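## Task

Grasp the bottle whose cap is blue and raise it by more than half of its own height, keeping it upright and held at that height through the end. Other bottles may be nudged out of the way, but every one of them has to be standing upright when the scene ends.

## Robot and tools

Robot: a single arm (yam_ultra) with six revolute joints and a two-finger parallel gripper. One command number drives both fingers. The drives are cheap, with gear play, and the wrist is weak. Three cameras give 672x504 images: cam_head_left and cam_head_right on a stand beside the table, and cam_wrist on the gripper.

Frames: every hand pose, target and offset uses the arm's base frame. In the scene frame the base sits at (0, 0, +0.246) m and is tilted (quat_wxyz +0.932, +0.282, +0.208, +0.090). Gravity's up direction, written in base axes, is (-0.338, +0.563, +0.755). To lift something straight up, move along that vector, not along base +z. In the scene frame the origin is on the table top under the base, +z is up, and +y is to the left when facing +x. The gripper's fingers point along its own +z and close along its own y. end_effector_position is the point between the pads, about 1 cm back from the fingertips.

execute_actions(actions, cameras): actions is a list of actions. Each action is up to 15 rows, and each row is one 1/30 s control step. A shorter action repeats its last row until the 15 steps are filled. Each action lasts 0.5 s. A row is 7 numbers in [-1, 1]: dx, dy, dz, rx, ry, rz, opening.
- dx, dy, dz: an offset along the base axes, where 1.0 = 0.6 m.
- rx, ry, rz: one rotation vector, where 1.0 = 180 degrees, turning about the Hand target's position.
- Every row in an action is counted from the Hand target held when that action began, not from the row before. The next action starts again from the new Hand target, so repeating an offset adds it again.
- opening is absolute, not an offset: +1 is fully open (0.094 m) and -1 is closed.
- Images come back only when actions is empty or cameras names them. ["all"] gives all cameras and [] gives none. An unknown camera name rejects the call.

move(target, speed, blend, opening_speed, grip_force, blocking, cameras): drives the gripper along a straight path.
- target is one 7-number row as above, or a list of up to 15 rows. All offsets in the list count from the same starting Hand target.
- speed: top speed in m/s, from 0.002 to 2.9 (default 0.25). Rotation is capped at twice that number in rad/s. Give one value, or one per target.
- blend: a corner radius in m for each intermediate target. 0 means stop at each one.
- opening_speed: finger rate per second on the -1..+1 scale, at least 0.2. Use it to close gently.
- grip_force: newtons per pad, 10 to 50. It persists once set and starts each scene at full. Closing is slow below full force (about 4 s at 40, 16 s at 10).
- blocking=false returns after about 0.5 s while the motion continues.
- The result adds a move: line. done means at rest within 10 mm and 2 degrees of the target. The other endings include off_target, moving, held and fault. limits=paced means the pose sent was clipped; limits=held means steps were withheld. Neither done nor off_target tells you whether contact happened.

wait(seconds 0 to 10): lets time pass while holding the last command. A running move keeps going.

stop(): brakes a running move. A fast move needs more room to stop.

zoom_image(camera, region [x0, y0, x1, y1]): enlarges a region of up to 504x504 pixels from that camera's latest image.

read_manual(section="licences"): licence text only.

finished_scene(scene 1 to 3): ends the scene and cannot be undone. After ending scene 1, make no further call in that reply.

Reading results:
- The state line gives end_effector_position in m and end_effector_quat_wxyz, both in the base frame. These can be a few cm off.
- Hand target is the last commanded pose after clipping, and the next offsets start from it. Tool commands shows the current gripper command.
- grip_measured uses the -1..+1 opening scale. The last number of Joint positions is the opening in metres.
- grip_effort_nm is the gripper motor's average effort. Negative means closing. It is not a pad force.
- Joint torques follow the joint order, and positive means toward a larger angle. They are offset and noisy.
- Joint velocities reading within noise means the arm is still.
- Action calls also list end_effector_position at some control steps.

Practical notes:
- Each step, the commanded orientation is limited to 40 degrees from the current one.
- The gripper often stops a few cm short of its target because of friction and weight. An all-zero action re-requests the target. If the gap stays, send it as an explicit offset.
- An arm blocked by contact keeps pressing. To release it, command a target back past the gripper.
- Faster motions stray more and hit harder, especially with the arm stretched out. Approach slowly near bottles.
- Keep paths away from the arm's base, or the shoulder posture may flip.
- When grasping, open wide, lower around the bottle, then close. Closing with opening_speed is gentler.
- Under a full squeeze, grip_measured reads somewhat below the object's width. To let go, command well above grip_measured.
- Knocking bottles over, dropping them, letting them leave the table, and slamming or hard pushes all cost or fail the scene.
- Motors heat when they hold loads or strain at full stretch. A MOTOR HOT line appears at 75 °C. At 90 °C a fault folds the arm and it stops working. At 100 °C it collapses. Keep holds short and the arm fairly bent.

Each tool is called after "Call:" by a JSON object that holds its "name" and its "arguments".

## Session

Call:
{"name": "execute_actions", "arguments": {"actions": []}}

Nothing of this call was run. Scene 2 begins with your next reply.

Call:
{"name": "execute_actions", "arguments": {"actions": []}}

Scene clock: 0.00 s.
end_effector_position=(+0.5940, +0.0476, +0.0407) grip_measured=+1.000 grip_effort_nm=n/a end_effector_quat_wxyz=(+0.307, -0.377, +0.856, -0.175)
Joint positions: [0.123 2.302 1.716 -0.276 0.148 -0.762 0.094]
Joint velocities: within noise
Joint torques (N m): no reading
Heat: 40 °C.
Hand target: +0.5966, +0.0649, +0.0535; +0.323, -0.389, +0.846, -0.167
Tool commands: gripper/opening=+1.0

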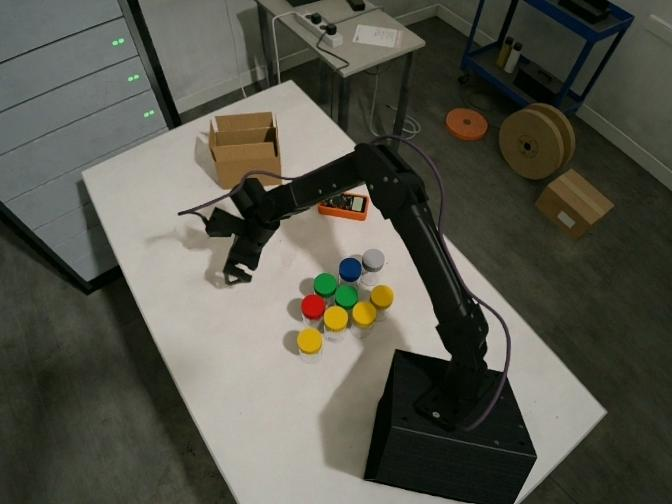

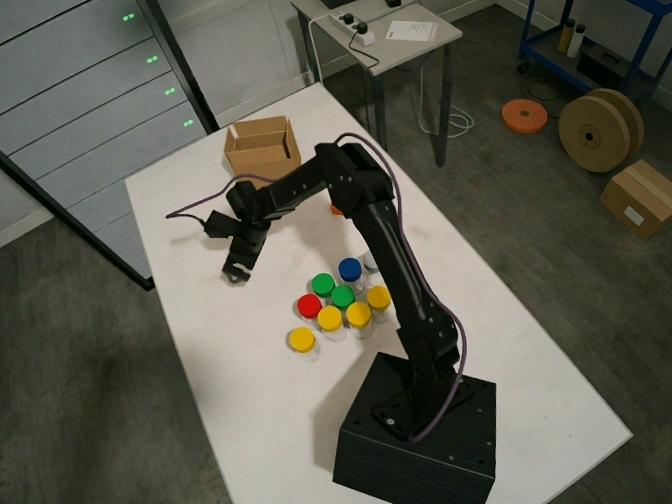

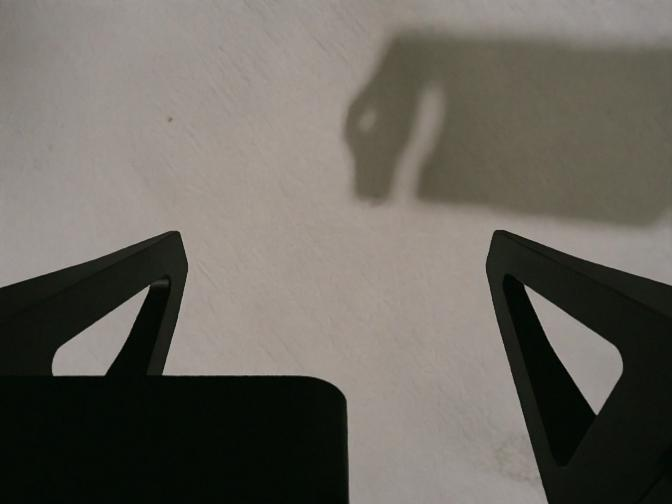

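Call:
{"name": "move", "arguments": {"target": [-0.444,-0.193,0.294,-0.255,0.160,0.067,1], "speed": 0.35, "cameras": ["all"]}}

Scene clock: 16.37 s.
end_effector_position=(+0.3359, -0.0603, +0.2266) grip_measured=+1.000 grip_effort_nm=-0.02 end_effector_quat_wxyz=(-0.055, -0.579, +0.735, -0.348)
Joint positions: [0.152 1.543 1.489 -1.218 0.667 -1.288 0.094]
Joint torques (N m): [5.93 -8.06 4.82 -0.04 0.01 -0.08]
Heat: 41 °C.
Hand target: +0.3302, -0.0509, +0.2299; -0.052, -0.595, +0.723, -0.347
Off the commanded pose: 0.012 m, 2 deg.
move: off_target

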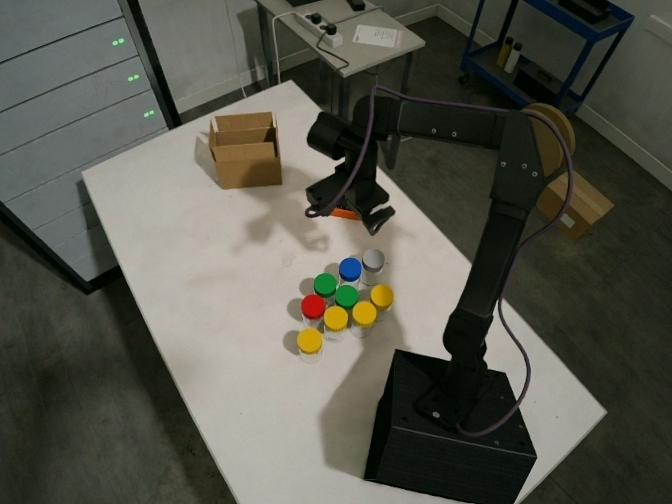

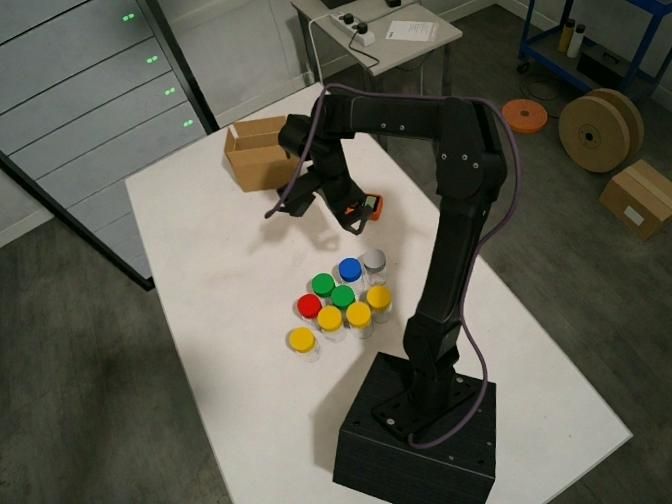

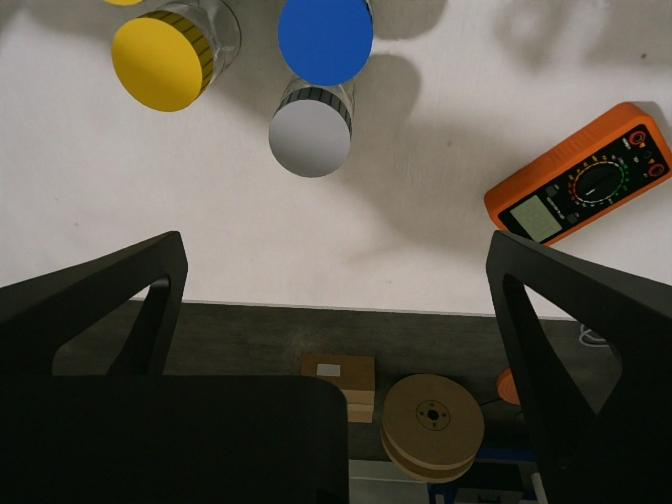

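Call:
{"name": "move", "arguments": {"target": [0.043,-0.023,-0.118,-0.03,0.05,0.067,1], "cameras": ["all"]}}

Scene clock: 26.13 s.
end_effector_position=(+0.3563, -0.0673, +0.1636) grip_measured=+1.000 grip_effort_nm=-0.02 end_effector_quat_wxyz=(+0.103, +0.682, -0.636, +0.346)
Joint positions: [0.123 1.578 1.26 -0.906 0.667 -1.638 0.094]
Joint torques (N m): [3.47 -5.94 4.72 0.22 -0.16 -0.11]
Heat: 41 °C.
Hand target: +0.3560, -0.0647, +0.1591; +0.100, +0.690, -0.634, +0.336
Off the commanded pose: 0.005 m, 2 deg.
move: done

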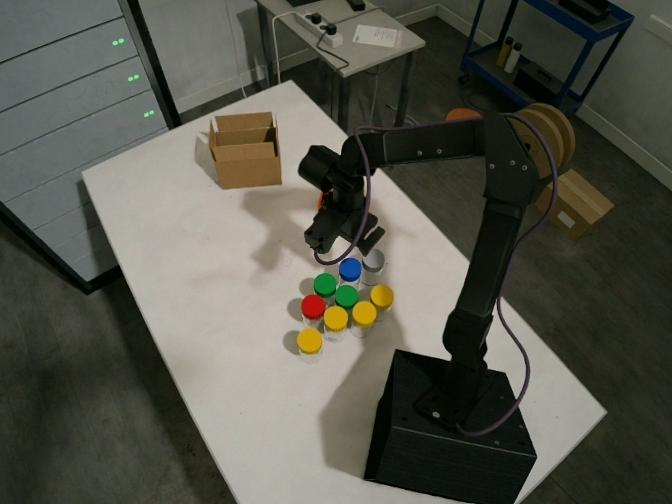

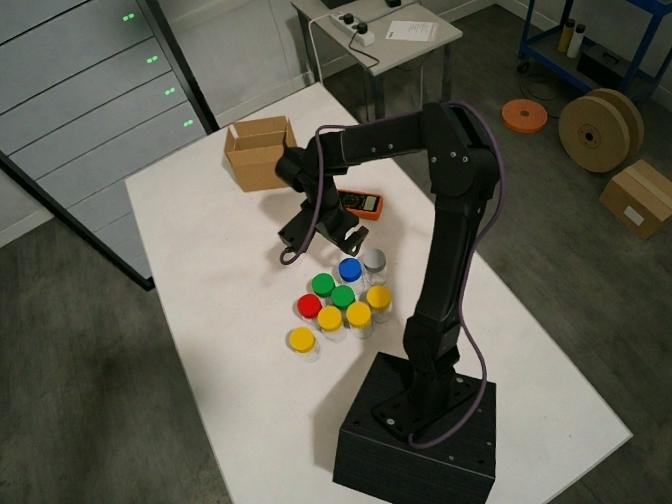

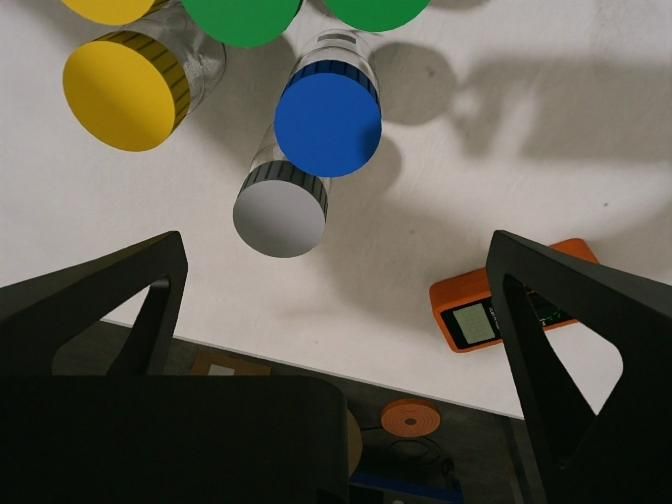

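Call:
{"name": "move", "arguments": {"target": [0.077,-0.139,-0.193,0,0,0,1], "speed": 0.15, "cameras": ["all"]}}

Scene clock: 38.63 s.
end_effector_position=(+0.4021, -0.1523, +0.0502) grip_measured=+1.000 grip_effort_nm=-0.02 end_effector_quat_wxyz=(+0.104, +0.679, -0.638, +0.348)
Joint positions: [-0.139 1.848 1.075 -0.282 0.561 -1.923 0.094]
Joint torques (N m): [4.04 -6.95 3.12 0.17 -0.16 -0.11]
Heat: 40 °C.
Hand target: +0.4022, -0.1481, +0.0433; +0.100, +0.690, -0.634, +0.336
Off the commanded pose: 0.008 m, 2 deg.
move: done

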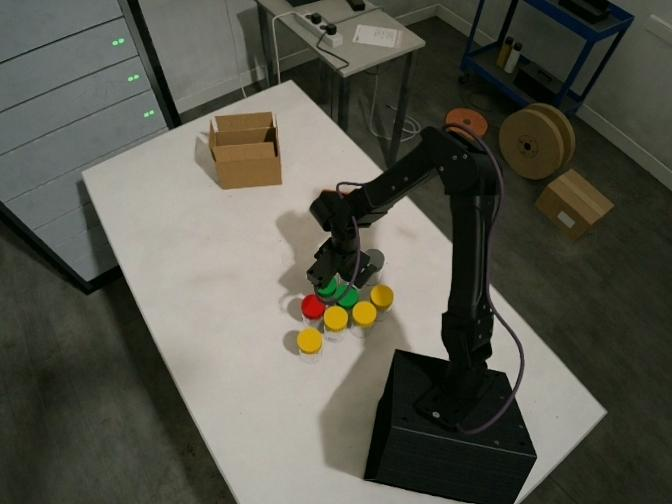

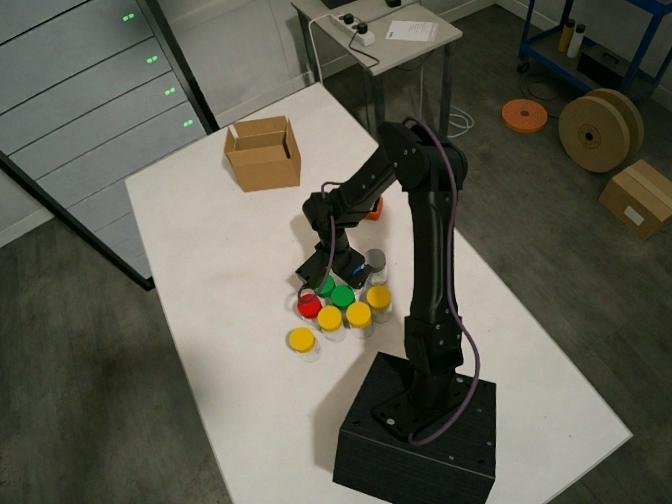

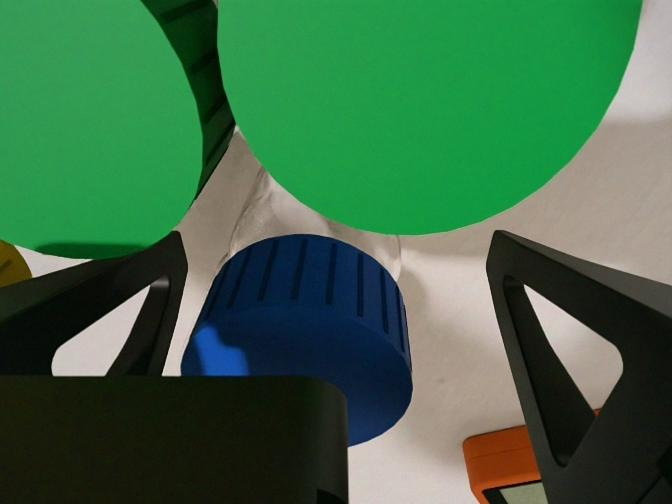

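Call:
{"name": "move", "arguments": {"target": [[-0.011,-0.002,-0.0035,0,0,0,1],[-0.011,-0.002,-0.0035,0,0,0,-0.08],[-0.062,0.0825,0.11,0,0,0,-0.08]], "speed": 0.12, "opening_speed": 0.8, "cameras": ["all"]}}

Scene clock: 45.50 s.
end_effector_position=(+0.3610, -0.1105, +0.0925) grip_measured=+0.142 grip_effort_nm=-1.05 end_effector_quat_wxyz=(+0.113, +0.684, -0.642, +0.327)
Joint positions: [-0.026 1.658 1.066 -0.584 0.602 -1.783 0.054]
Joint torques (N m): [6.28 -9.91 6.38 -0.12 0.03 0.04]
Heat: 40 °C.
Hand target: +0.3650, -0.0986, +0.1093; +0.100, +0.690, -0.634, +0.336
Off the commanded pose: 0.021 m, 2 deg.
move: off_target

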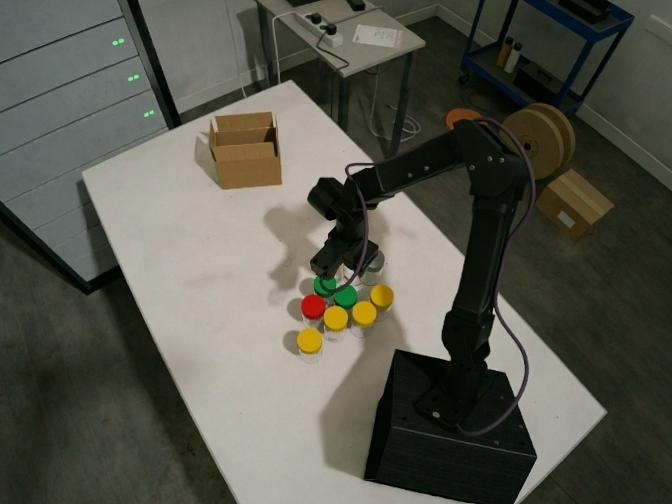

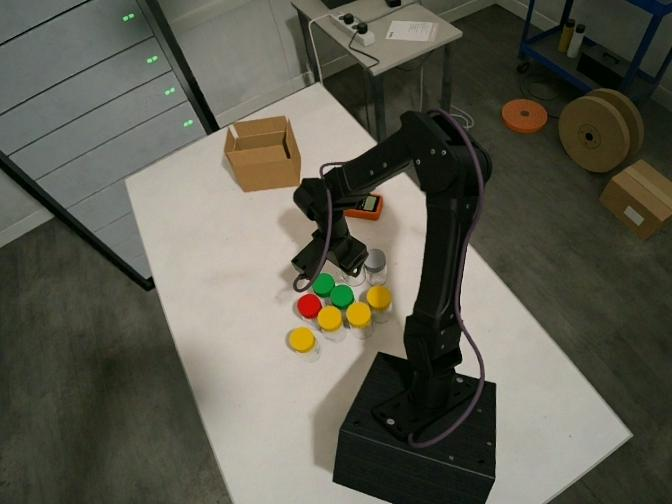

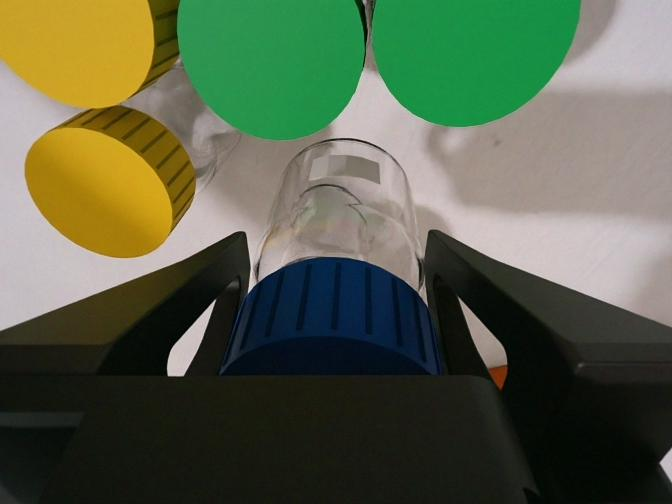

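Call:
{"name": "move", "arguments": {"target": [-0.017,0.028,0.038,0,0,0,-0.08], "speed": 0.12}}

Call:
{"name": "finished_scene", "arguments": {"scene": 2}}

Scene clock: 48.50 s.
end_effector_position=(+0.3521, -0.0937, +0.1152) grip_measured=+0.142 grip_effort_nm=-1.05 end_effector_quat_wxyz=(+0.115, +0.685, -0.642, +0.326)
Joint positions: [0.031 1.609 1.112 -0.719 0.625 -1.721 0.054]
Joint torques (N m): [6.32 -9.59 6.91 -0.11 0.02 0.04]
Heat: 40 °C.
Hand target: +0.3548, -0.0818, +0.1321; +0.100, +0.690, -0.634, +0.336
Off the commanded pose: 0.021 m, 2 deg.
move: off_target

The scene is finished: the task was done.


## Next scene

Grasp the bottle whose cap is yellow and raise it by more than half of its own height, keeping it upright and held at that height through the end. Other bottles may be nudged out of the way, but every one of them has to be standing upright when the scene ends.

Call:
{"name": "execute_actions", "arguments": {"actions": []}}

Scene clock: 0.00 s.
end_effector_position=(+0.0704, -0.2260, +0.3264) grip_measured=+1.000 grip_effort_nm=n/a end_effector_quat_wxyz=(+0.484, +0.860, +0.124, -0.103)
Joint positions: [-0.733 0.876 1.251 -1.139 0.742 1.792 0.094]
Joint velocities: within noise
Joint torques (N m): no reading
Heat: 37 °C.
Hand target: +0.0621, -0.2242, +0.3334; +0.491, +0.856, +0.116, -0.112
Tool commands: gripper/opening=+1.0

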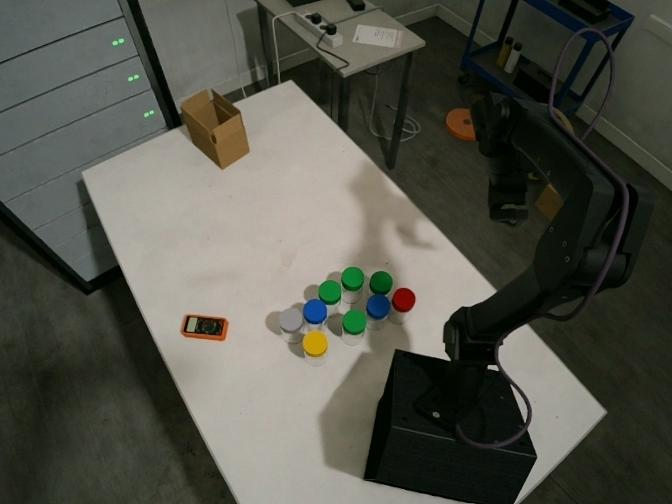

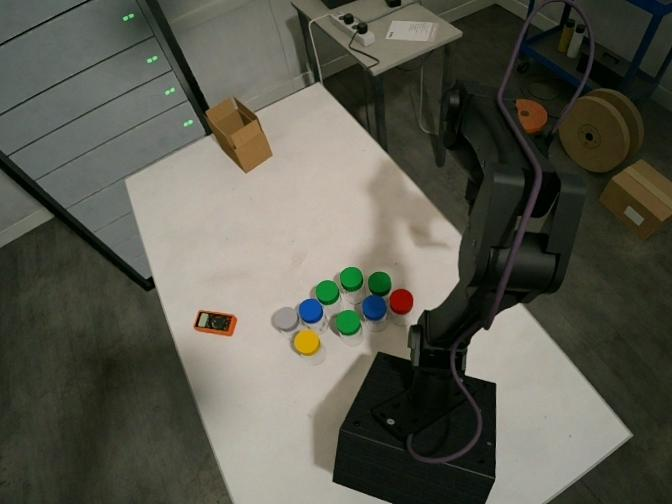

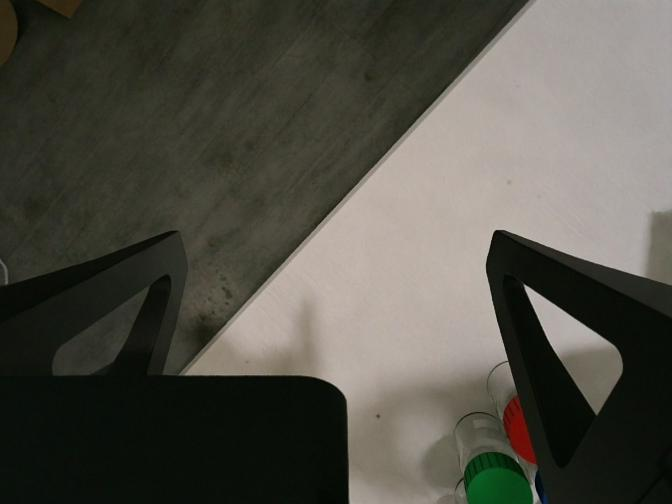

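Call:
{"name": "move", "arguments": {"target": [[0.363,0.354,-0.146,-0.026,0.279,0.281,1],[0.4215,0.548,-0.553,-0.052,0.557,0.562,1]], "speed": 0.4, "blend": 0.08, "cameras": ["all"]}}

Scene clock: 11.67 s.
end_effector_position=(+0.3160, +0.0928, +0.0020) grip_measured=+1.000 grip_effort_nm=-0.04 end_effector_quat_wxyz=(+0.200, +0.105, +0.931, -0.288)
Joint positions: [0.646 2.011 1.135 -0.825 0.706 0.919 0.094]
Joint torques (N m): [8.27 -5.24 4.56 0.2 -0.01 -0.1]
Heat: 38 °C.
Hand target: +0.3150, +0.1046, +0.0016; +0.208, +0.091, +0.932, -0.283
Off the commanded pose: 0.012 m, 2 deg.
move: off_target

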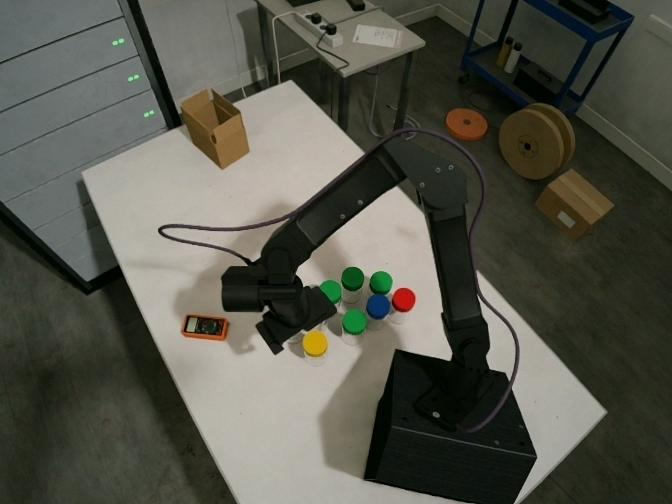

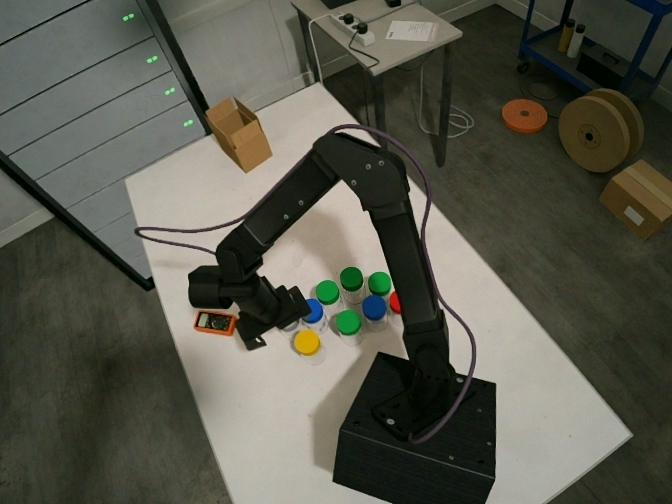

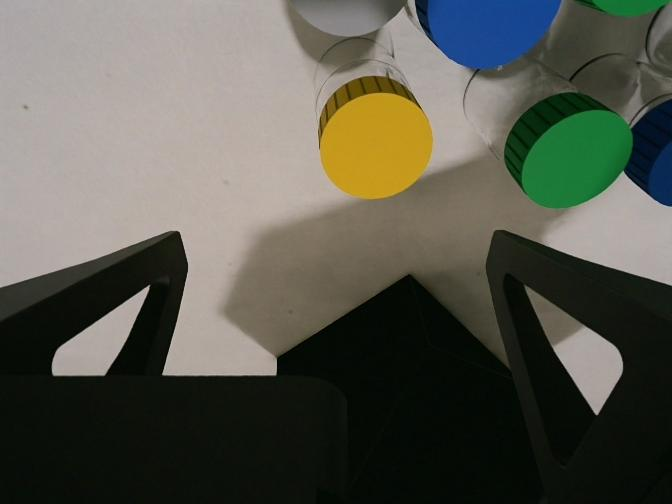

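Call:
{"name": "move", "arguments": {"target": [[0.018,-0.0835,-0.062,0.041,-0.069,-0.092,1],[0.058,-0.150,-0.151,0.041,-0.069,-0.092,1]], "speed": 0.18, "blend": 0.01, "cameras": ["cam_wrist"]}}

Scene clock: 19.70 s.
end_effector_position=(+0.3502, +0.0139, -0.0870) grip_measured=+1.000 grip_effort_nm=-0.04 end_effector_quat_wxyz=(+0.257, +0.269, +0.897, -0.237)
Joint positions: [0.376 2.184 0.918 -0.168 0.703 0.909 0.094]
Joint torques (N m): [5.75 -5.55 1.89 0.24 -0.01 -0.09]
Heat: 38 °C.
Hand target: +0.3498, +0.0146, -0.0890; +0.258, +0.267, +0.898, -0.238
Off the commanded pose: 0.002 m, 0 deg.
move: done
Images, in order (width x height): cam_wrist 672x504.

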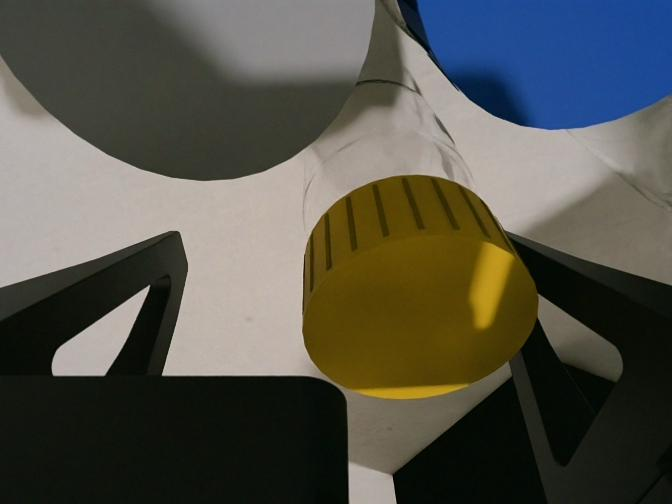

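Call:
{"name": "move", "arguments": {"target": [[-0.006,-0.0335,0.005,0,0,0,1],[-0.006,-0.0335,0.005,0,0,0,-0.08],[-0.062,0.060,0.131,0,0,0,-0.08]], "speed": 0.12, "opening_speed": 0.8, "cameras": ["all"]}}

Scene clock: 26.90 s.
end_effector_position=(+0.3049, +0.0378, -0.0250) grip_measured=+0.159 grip_effort_nm=-1.05 end_effector_quat_wxyz=(+0.234, +0.273, +0.900, -0.247)
Joint positions: [0.505 1.945 0.906 -0.566 0.694 1.107 0.054]
Joint velocities: [-0.012 0.002 -0.007 0.051 -0.154 -0.007 0]
Joint torques (N m): [7.87 -7.73 5.53 -0.09 0.16 0.05]
Heat: 37 °C.
Hand target: +0.3126, +0.0506, -0.0104; +0.258, +0.267, +0.898, -0.238
Off the commanded pose: 0.021 m, 3 deg.
move: off_target; target 2's new opening was sent with the hand 0.013 m and 2 deg from that target

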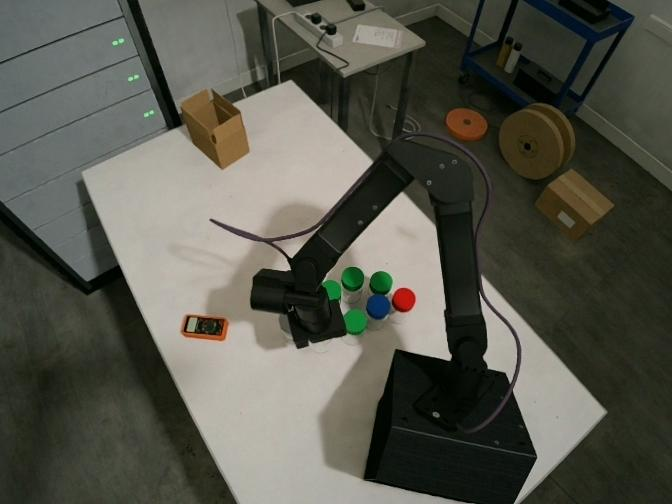

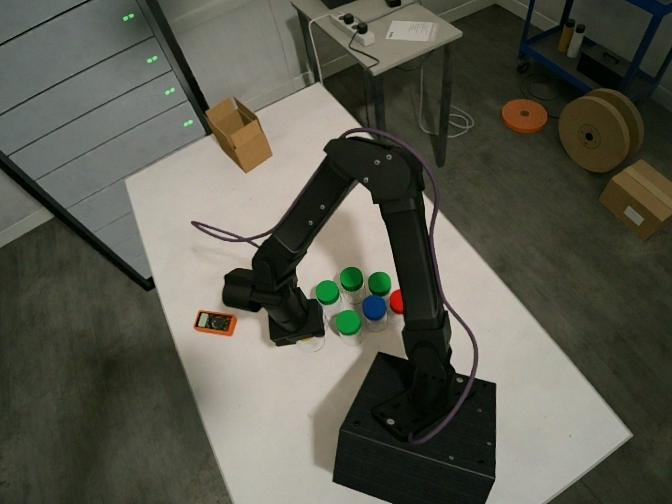

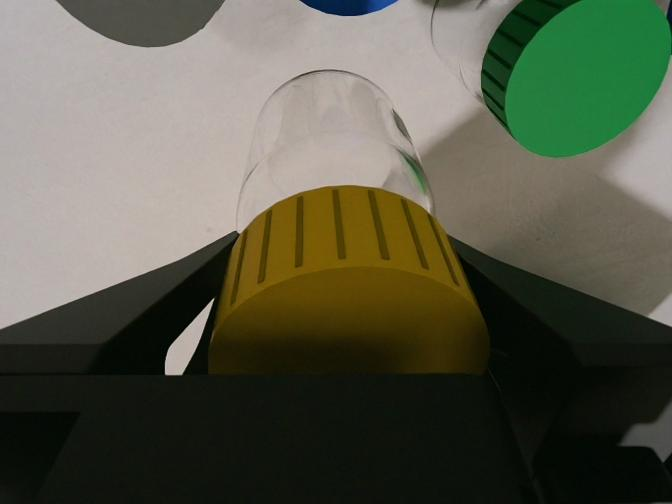

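Call:
{"name": "finished_scene", "arguments": {"scene": 3}}

The scene is finished: the task was done.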